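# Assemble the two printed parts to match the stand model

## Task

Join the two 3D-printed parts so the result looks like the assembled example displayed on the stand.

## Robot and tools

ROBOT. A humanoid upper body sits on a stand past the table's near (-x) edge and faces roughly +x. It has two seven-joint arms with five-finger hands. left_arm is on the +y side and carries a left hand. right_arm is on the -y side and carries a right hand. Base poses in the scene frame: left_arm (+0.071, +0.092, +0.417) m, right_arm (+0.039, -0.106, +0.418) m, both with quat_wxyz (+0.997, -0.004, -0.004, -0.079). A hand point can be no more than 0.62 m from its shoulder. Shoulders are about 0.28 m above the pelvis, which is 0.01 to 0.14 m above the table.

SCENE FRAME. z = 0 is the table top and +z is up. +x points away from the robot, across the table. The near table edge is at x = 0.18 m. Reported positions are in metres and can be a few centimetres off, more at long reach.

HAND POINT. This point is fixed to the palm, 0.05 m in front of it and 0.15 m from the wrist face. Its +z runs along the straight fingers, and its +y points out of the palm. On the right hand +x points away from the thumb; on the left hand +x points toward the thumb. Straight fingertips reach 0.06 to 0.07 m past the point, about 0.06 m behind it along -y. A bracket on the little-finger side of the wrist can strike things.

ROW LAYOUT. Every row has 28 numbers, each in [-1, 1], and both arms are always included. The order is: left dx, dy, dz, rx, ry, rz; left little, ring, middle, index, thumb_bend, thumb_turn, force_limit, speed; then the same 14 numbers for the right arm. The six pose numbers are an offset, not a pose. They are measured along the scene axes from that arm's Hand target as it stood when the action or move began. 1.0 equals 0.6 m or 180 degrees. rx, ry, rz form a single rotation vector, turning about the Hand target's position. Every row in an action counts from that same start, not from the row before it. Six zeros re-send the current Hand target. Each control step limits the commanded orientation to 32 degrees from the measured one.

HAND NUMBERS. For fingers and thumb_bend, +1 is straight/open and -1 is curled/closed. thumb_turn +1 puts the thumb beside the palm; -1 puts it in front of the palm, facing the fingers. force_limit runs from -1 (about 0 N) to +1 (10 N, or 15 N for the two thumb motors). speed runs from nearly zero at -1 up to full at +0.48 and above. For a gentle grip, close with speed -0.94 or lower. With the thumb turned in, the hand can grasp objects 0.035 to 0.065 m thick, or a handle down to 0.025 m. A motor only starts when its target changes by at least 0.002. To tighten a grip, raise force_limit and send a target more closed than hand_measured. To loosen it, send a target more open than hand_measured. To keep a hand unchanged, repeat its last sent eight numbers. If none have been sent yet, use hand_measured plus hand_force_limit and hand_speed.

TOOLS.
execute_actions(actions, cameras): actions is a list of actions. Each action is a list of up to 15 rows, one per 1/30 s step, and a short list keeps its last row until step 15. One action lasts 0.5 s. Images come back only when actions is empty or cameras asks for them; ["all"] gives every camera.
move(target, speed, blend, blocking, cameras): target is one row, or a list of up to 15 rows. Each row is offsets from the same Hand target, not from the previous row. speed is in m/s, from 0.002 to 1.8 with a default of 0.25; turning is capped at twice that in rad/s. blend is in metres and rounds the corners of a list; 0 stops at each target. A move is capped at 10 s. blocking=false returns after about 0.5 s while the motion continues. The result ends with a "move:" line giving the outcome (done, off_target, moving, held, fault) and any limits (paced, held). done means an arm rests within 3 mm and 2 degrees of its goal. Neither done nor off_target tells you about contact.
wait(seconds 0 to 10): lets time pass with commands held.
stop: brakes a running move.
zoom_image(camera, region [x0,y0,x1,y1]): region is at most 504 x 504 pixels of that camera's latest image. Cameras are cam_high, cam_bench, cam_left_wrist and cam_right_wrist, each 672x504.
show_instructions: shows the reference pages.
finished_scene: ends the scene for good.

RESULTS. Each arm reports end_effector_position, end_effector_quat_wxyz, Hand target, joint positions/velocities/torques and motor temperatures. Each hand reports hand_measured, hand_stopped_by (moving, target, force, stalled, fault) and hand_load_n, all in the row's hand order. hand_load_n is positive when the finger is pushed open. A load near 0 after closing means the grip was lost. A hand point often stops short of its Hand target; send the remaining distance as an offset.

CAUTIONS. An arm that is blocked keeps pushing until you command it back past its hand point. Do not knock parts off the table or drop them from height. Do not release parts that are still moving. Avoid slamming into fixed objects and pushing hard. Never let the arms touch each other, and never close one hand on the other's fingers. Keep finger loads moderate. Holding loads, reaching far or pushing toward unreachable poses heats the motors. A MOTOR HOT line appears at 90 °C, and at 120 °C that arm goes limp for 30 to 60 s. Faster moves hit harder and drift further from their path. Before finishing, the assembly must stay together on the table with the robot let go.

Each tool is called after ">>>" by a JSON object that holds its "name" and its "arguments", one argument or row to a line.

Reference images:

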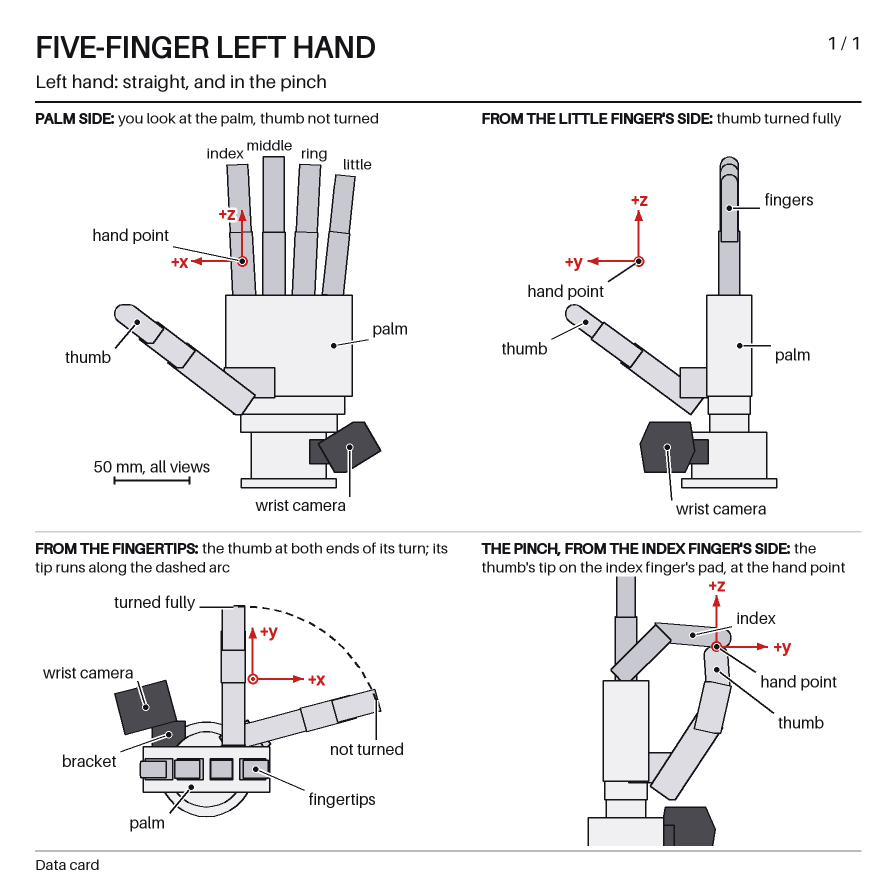

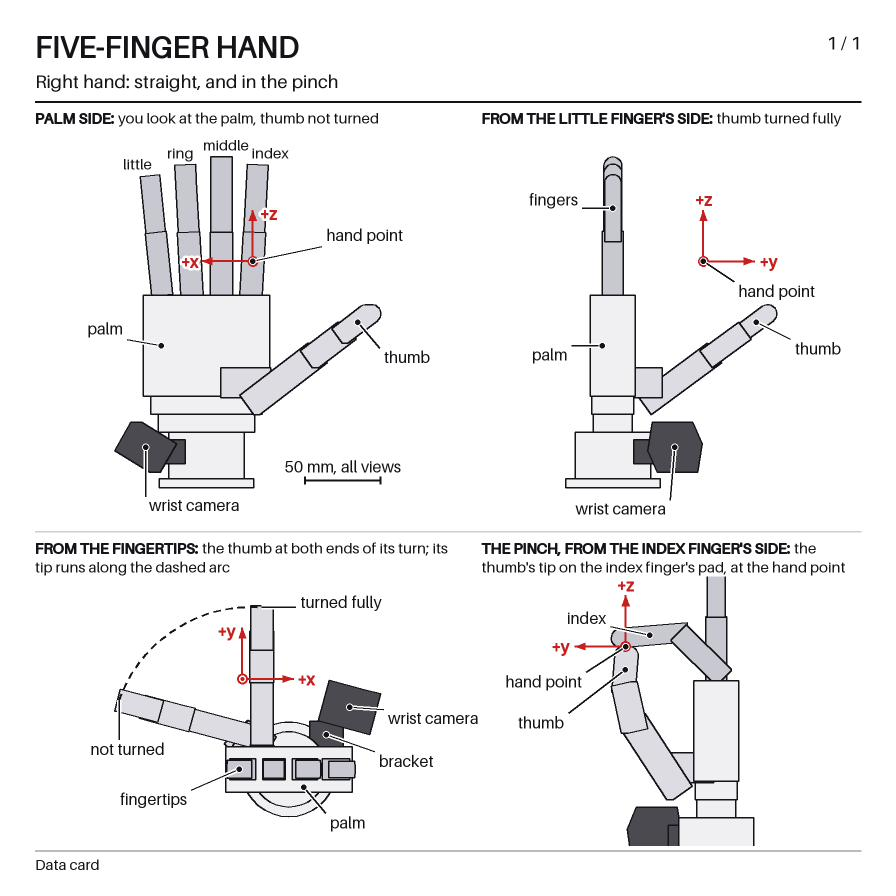

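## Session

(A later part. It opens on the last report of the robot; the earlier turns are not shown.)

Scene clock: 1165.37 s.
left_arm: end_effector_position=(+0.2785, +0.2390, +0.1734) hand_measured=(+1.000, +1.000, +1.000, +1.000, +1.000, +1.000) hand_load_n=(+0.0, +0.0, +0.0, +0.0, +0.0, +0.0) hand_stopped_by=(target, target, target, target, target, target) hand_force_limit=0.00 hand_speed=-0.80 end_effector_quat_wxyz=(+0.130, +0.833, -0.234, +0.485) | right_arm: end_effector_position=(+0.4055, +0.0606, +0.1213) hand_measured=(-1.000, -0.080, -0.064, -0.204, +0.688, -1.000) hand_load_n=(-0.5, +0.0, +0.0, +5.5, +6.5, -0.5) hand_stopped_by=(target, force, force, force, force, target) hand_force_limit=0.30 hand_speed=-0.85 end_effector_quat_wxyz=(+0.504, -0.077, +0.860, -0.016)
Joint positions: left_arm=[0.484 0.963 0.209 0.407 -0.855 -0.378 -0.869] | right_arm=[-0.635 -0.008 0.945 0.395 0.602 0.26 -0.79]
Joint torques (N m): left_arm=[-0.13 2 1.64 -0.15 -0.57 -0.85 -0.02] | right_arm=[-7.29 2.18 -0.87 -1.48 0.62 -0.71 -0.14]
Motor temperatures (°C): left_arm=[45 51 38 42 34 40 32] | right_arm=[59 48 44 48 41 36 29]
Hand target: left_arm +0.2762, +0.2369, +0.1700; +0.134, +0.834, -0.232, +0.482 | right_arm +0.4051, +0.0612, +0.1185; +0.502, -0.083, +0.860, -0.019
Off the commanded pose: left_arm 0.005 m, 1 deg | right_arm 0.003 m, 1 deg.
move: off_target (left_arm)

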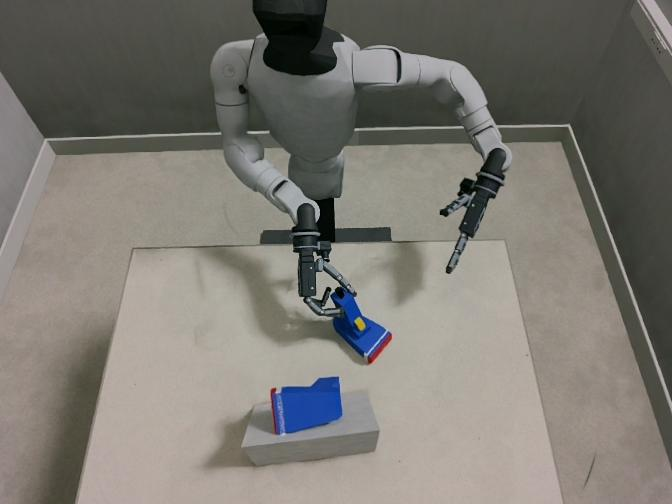

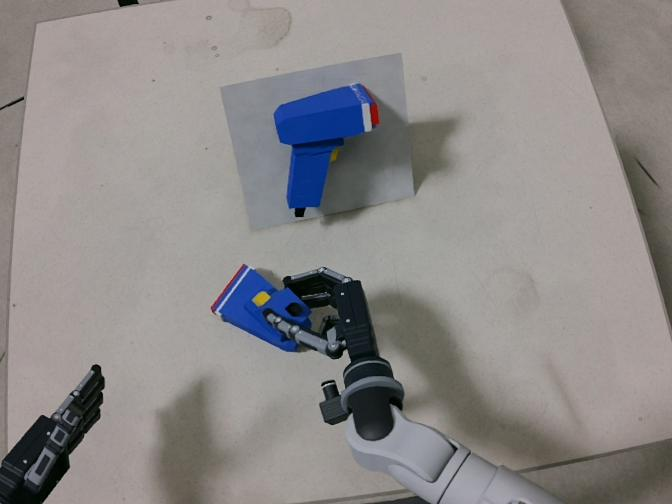

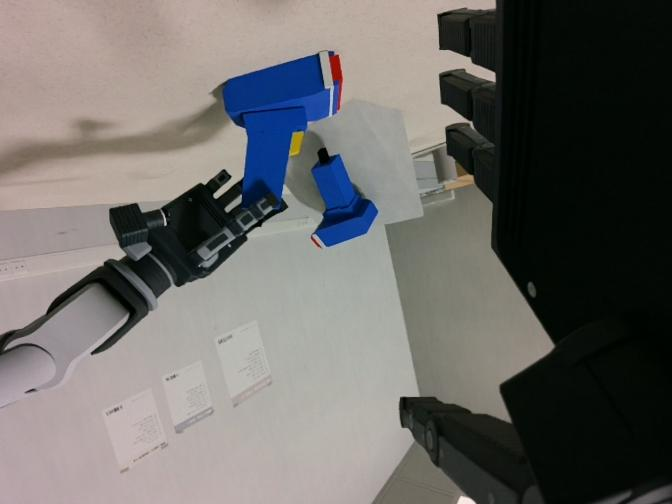

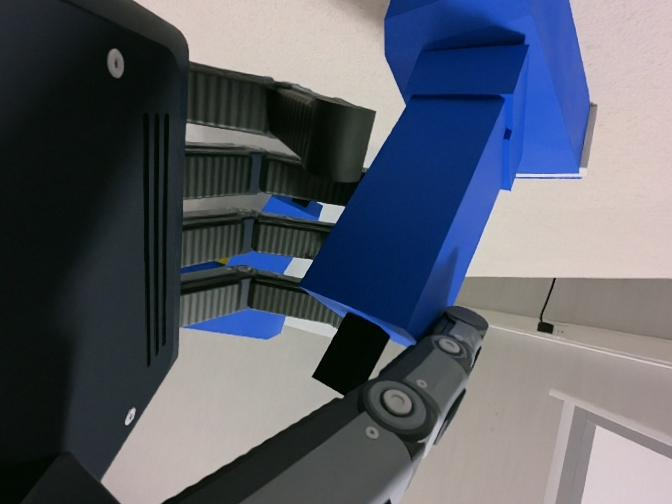

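>>> {"name": "move", "arguments": {
  "target": [
    [0,0,0,0,0,0,1,1,1,1,1,1,0,-0.8,0.001,0,0.004,0,0,0,-1,-0.6,-0.6,-0.6,-0.6,-1,0.3,-0.85],
    [0,0,0,0,0,0,1,1,1,1,1,1,0,-0.8,0.001,0,0.004,0,0,0,-1,0.3,0.3,0.2,1,-1,0.3,-0.8]
  ],
  "speed": 0.03,
  "cameras": ["cam_high","cam_bench","cam_left_wrist","cam_right_wrist"]
}}

>>> {"name": "zoom_image", "arguments": {
  "camera": "cam_left_wrist",
  "region": [210, 50, 330, 150]
}}

>>> {"name": "zoom_image", "arguments": {
  "camera": "cam_right_wrist",
  "region": [350, 0, 570, 190]
}}

>>> {"name": "zoom_image", "arguments": {
  "camera": "cam_bench",
  "region": [205, 250, 345, 370]
}}

Scene clock: 1176.43 s.
left_arm: end_effector_position=(+0.2785, +0.2390, +0.1734) hand_measured=(+1.000, +1.000, +1.000, +1.000, +1.000, +1.000) hand_load_n=(+0.0, +0.0, +0.0, +0.0, +0.0, +0.0) hand_stopped_by=(target, target, target, target, target, target) hand_force_limit=0.00 hand_speed=-0.80 end_effector_quat_wxyz=(+0.130, +0.833, -0.234, +0.485) | right_arm: end_effector_position=(+0.4044, +0.0604, +0.1184) hand_measured=(-1.000, +0.300, +0.300, +0.200, +1.000, -1.000) hand_load_n=(+0.0, +0.0, +0.0, +0.0, +0.0, -0.5) hand_stopped_by=(target, target, target, target, target, target) hand_force_limit=0.30 hand_speed=-0.80 end_effector_quat_wxyz=(+0.500, -0.082, +0.862, -0.020)
Joint positions: left_arm=[0.484 0.963 0.209 0.407 -0.855 -0.378 -0.869] | right_arm=[-0.637 -0.008 0.945 0.395 0.602 0.277 -0.791]
Joint torques (N m): left_arm=[-0.13 2 1.64 -0.16 -0.57 -0.85 -0.02] | right_arm=[-7.42 2.03 -1.35 -3.13 0.66 -0.82 -0.23]
Motor temperatures (°C): left_arm=[45 51 38 42 34 40 32] | right_arm=[58 48 44 47 41 36 29]
Hand target: left_arm +0.2762, +0.2369, +0.1700; +0.134, +0.834, -0.232, +0.482 | right_arm +0.4057, +0.0612, +0.1209; +0.502, -0.083, +0.860, -0.019
Off the commanded pose: left_arm 0.005 m, 1 deg | right_arm 0.003 m, 0 deg.
move: off_target (left_arm)

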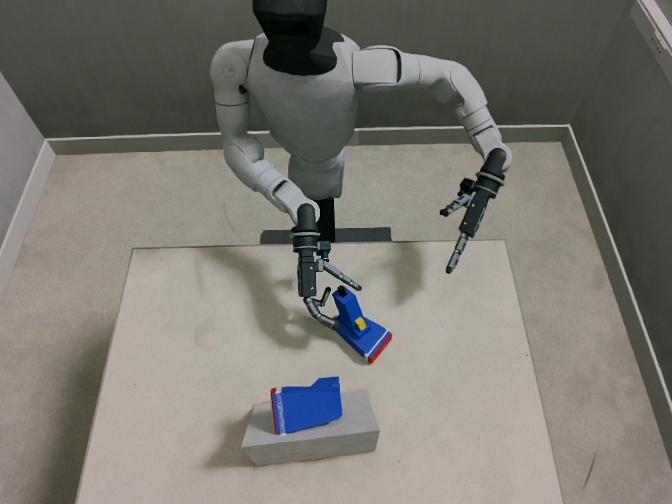

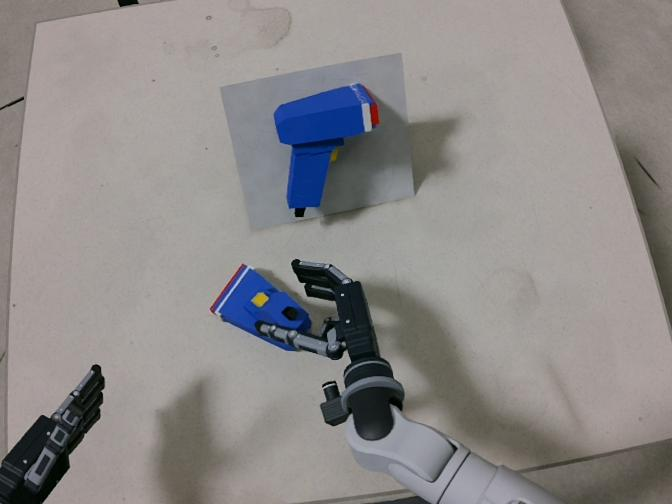

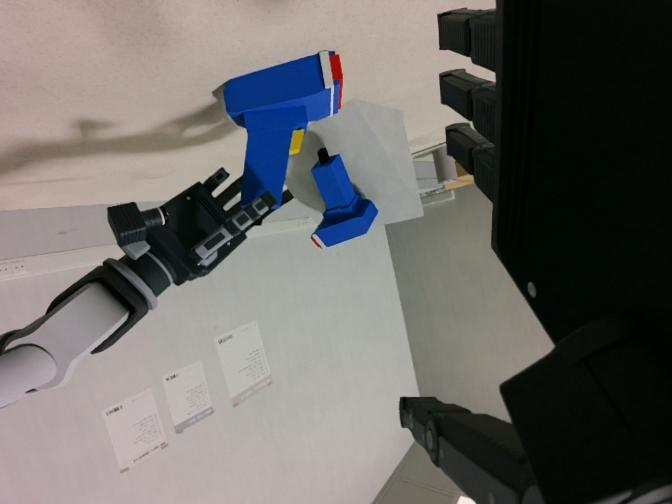

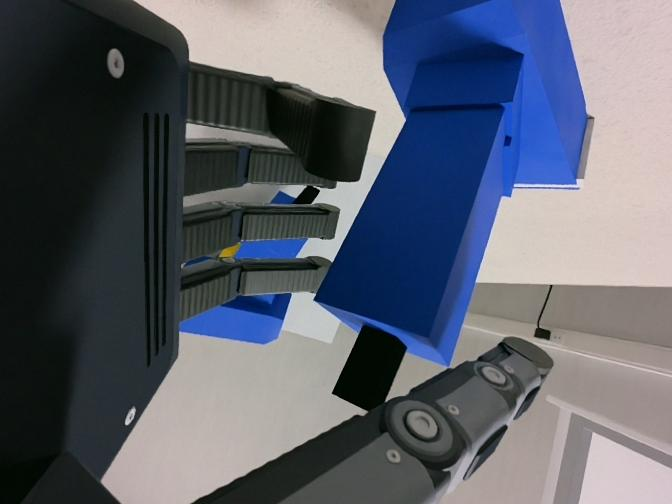

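Scaled by 4.200 from the camera's 672x504 image, which has a finer 960x720 frame.

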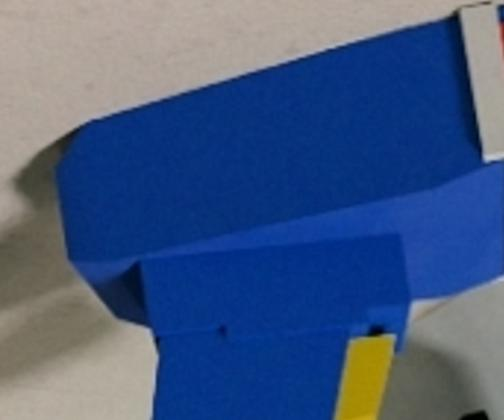

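Scaled by 2.291 from the camera's 672x504 image, which has a finer 960x720 frame.

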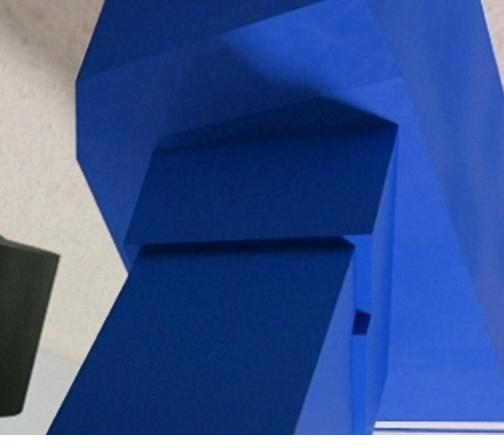

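Scaled by 3.600 from the camera's 672x504 image, which has a finer 960x720 frame.

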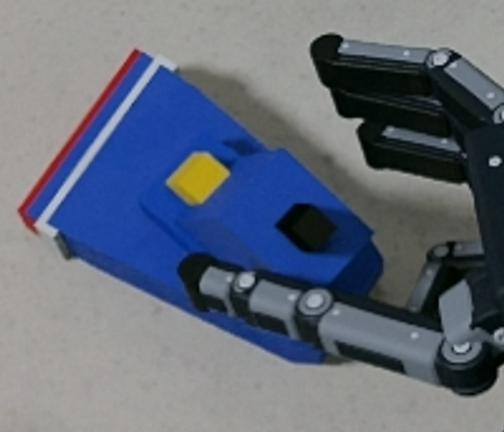

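>>> {"name": "move", "arguments": {
  "target": [
    [0,0,0,0,0,0,1,1,1,1,1,1,0,-0.8,0,0,0.002,0,0,0,-1,1,1,1,1,-1,0.3,-0.5],
    [0,0,0,0,0,0,1,1,1,1,1,1,0,-0.8,-0.2,-0.02,0.05,0,0,0,-1,1,1,1,1,-1,0.3,-0.5]
  ],
  "speed": 0.1,
  "cameras": ["all"]
}}

>>> {"name": "zoom_image", "arguments": {
  "camera": "cam_left_wrist",
  "region": [210, 50, 350, 220]
}}

>>> {"name": "zoom_image", "arguments": {
  "camera": "cam_bench",
  "region": [205, 250, 345, 370]
}}

>>> {"name": "zoom_image", "arguments": {
  "camera": "cam_high",
  "region": [310, 260, 410, 370]
}}

Scene clock: 1191.13 s.
left_arm: end_effector_position=(+0.2785, +0.2390, +0.1734) hand_measured=(+1.000, +1.000, +1.000, +1.000, +1.000, +1.000) hand_load_n=(+0.0, +0.0, -0.5, +0.0, +0.0, -0.5) hand_stopped_by=(target, target, target, target, target, target) hand_force_limit=0.00 hand_speed=-0.80 end_effector_quat_wxyz=(+0.130, +0.833, -0.234, +0.485) | right_arm: end_effector_position=(+0.3017, +0.0515, +0.1474) hand_measured=(-1.000, +1.000, +1.000, +1.000, +1.000, -1.000) hand_load_n=(+0.0, +0.0, +0.0, +0.0, +0.0, +0.0) hand_stopped_by=(target, target, target, target, target, target) hand_force_limit=0.30 hand_speed=-0.50 end_effector_quat_wxyz=(+0.502, -0.082, +0.861, -0.017)
Joint positions: left_arm=[0.484 0.963 0.209 0.407 -0.855 -0.378 -0.869] | right_arm=[-0.311 -0.246 1.162 -0.28 0.559 0.434 -1.121]
Joint torques (N m): left_arm=[-0.12 2 1.63 -0.16 -0.57 -0.85 -0.02] | right_arm=[-4.25 2 -1.38 -2.17 0.79 -0.66 -0.14]
Motor temperatures (°C): left_arm=[45 51 38 42 34 40 32] | right_arm=[57 48 44 49 41 36 29]
Hand target: left_arm +0.2762, +0.2369, +0.1700; +0.134, +0.834, -0.232, +0.482 | right_arm +0.3031, +0.0520, +0.1465; +0.502, -0.082, +0.861, -0.018 (not the last commanded pose)
Off the commanded pose: left_arm 0.005 m, 1 deg | right_arm 0.017 m, 0 deg.
move: held (right_arm; a check stopped the path), off_target (left_arm); path passed 1 of 2 targets; limits=held
pose unreachable (right arm): on one or more control steps of this call, first in action 0 (counted from 0), this arm could not follow its commanded pose, so it was not sent that pose on those steps. It may still have moved: this result reports where it is.
cause: moving toward the commanded pose would bring a part of the arm (just beyond joint 5 (wrist roll)) too close to the robot's own body.

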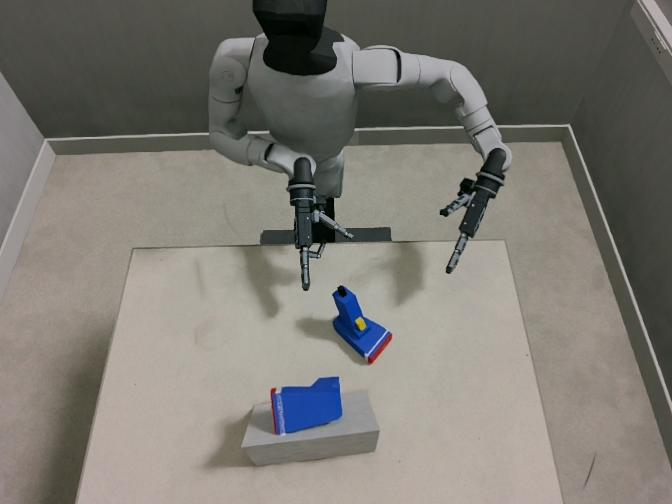

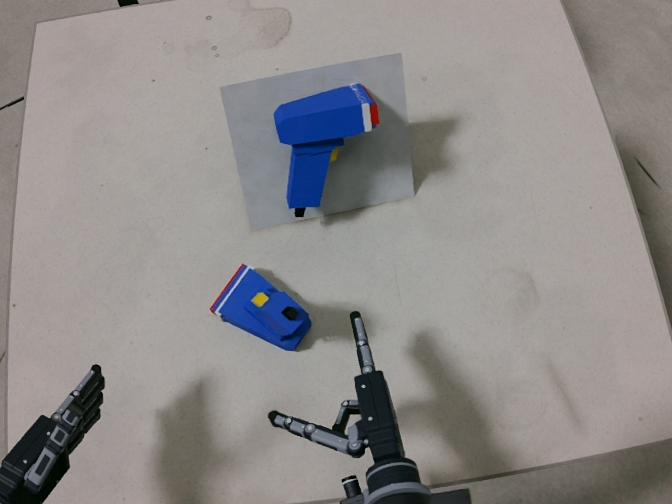

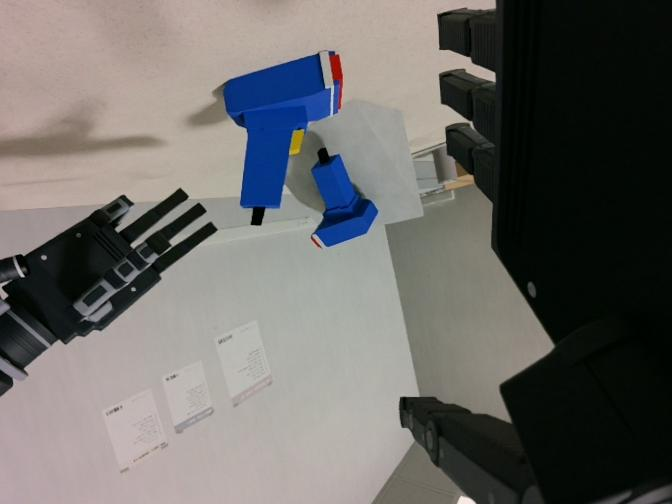

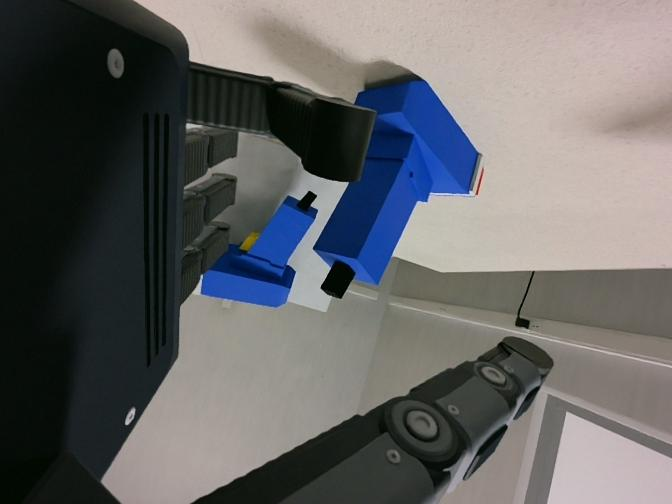

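Scaled by 2.965 from the camera's 672x504 image, which has a finer 960x720 frame.

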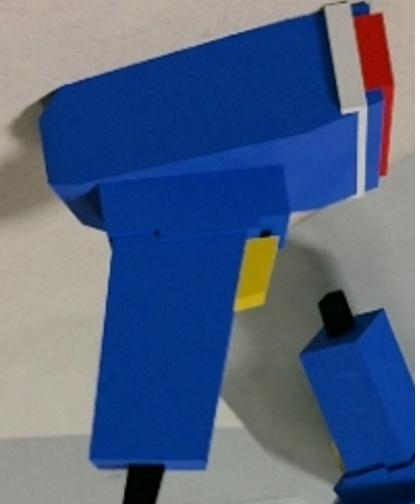

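Scaled by 3.600 from the camera's 672x504 image, which has a finer 960x720 frame.

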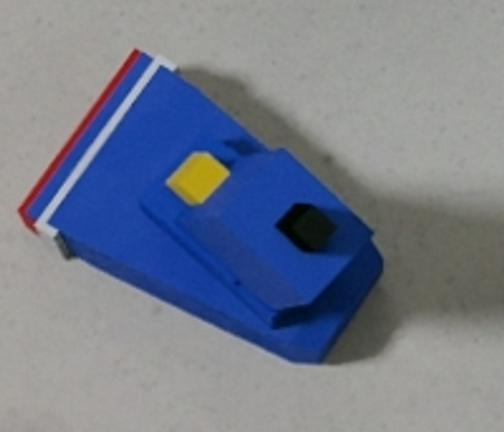

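Scaled by 4.582 from the camera's 672x504 image, which has a finer 960x720 frame.

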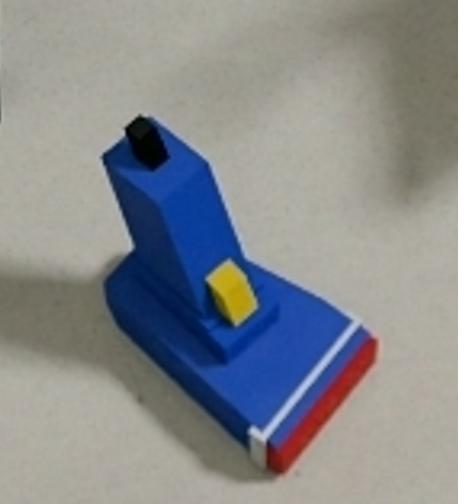

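>>> {"name": "finished_scene", "arguments": {

}}

The scene is finished: the task was done.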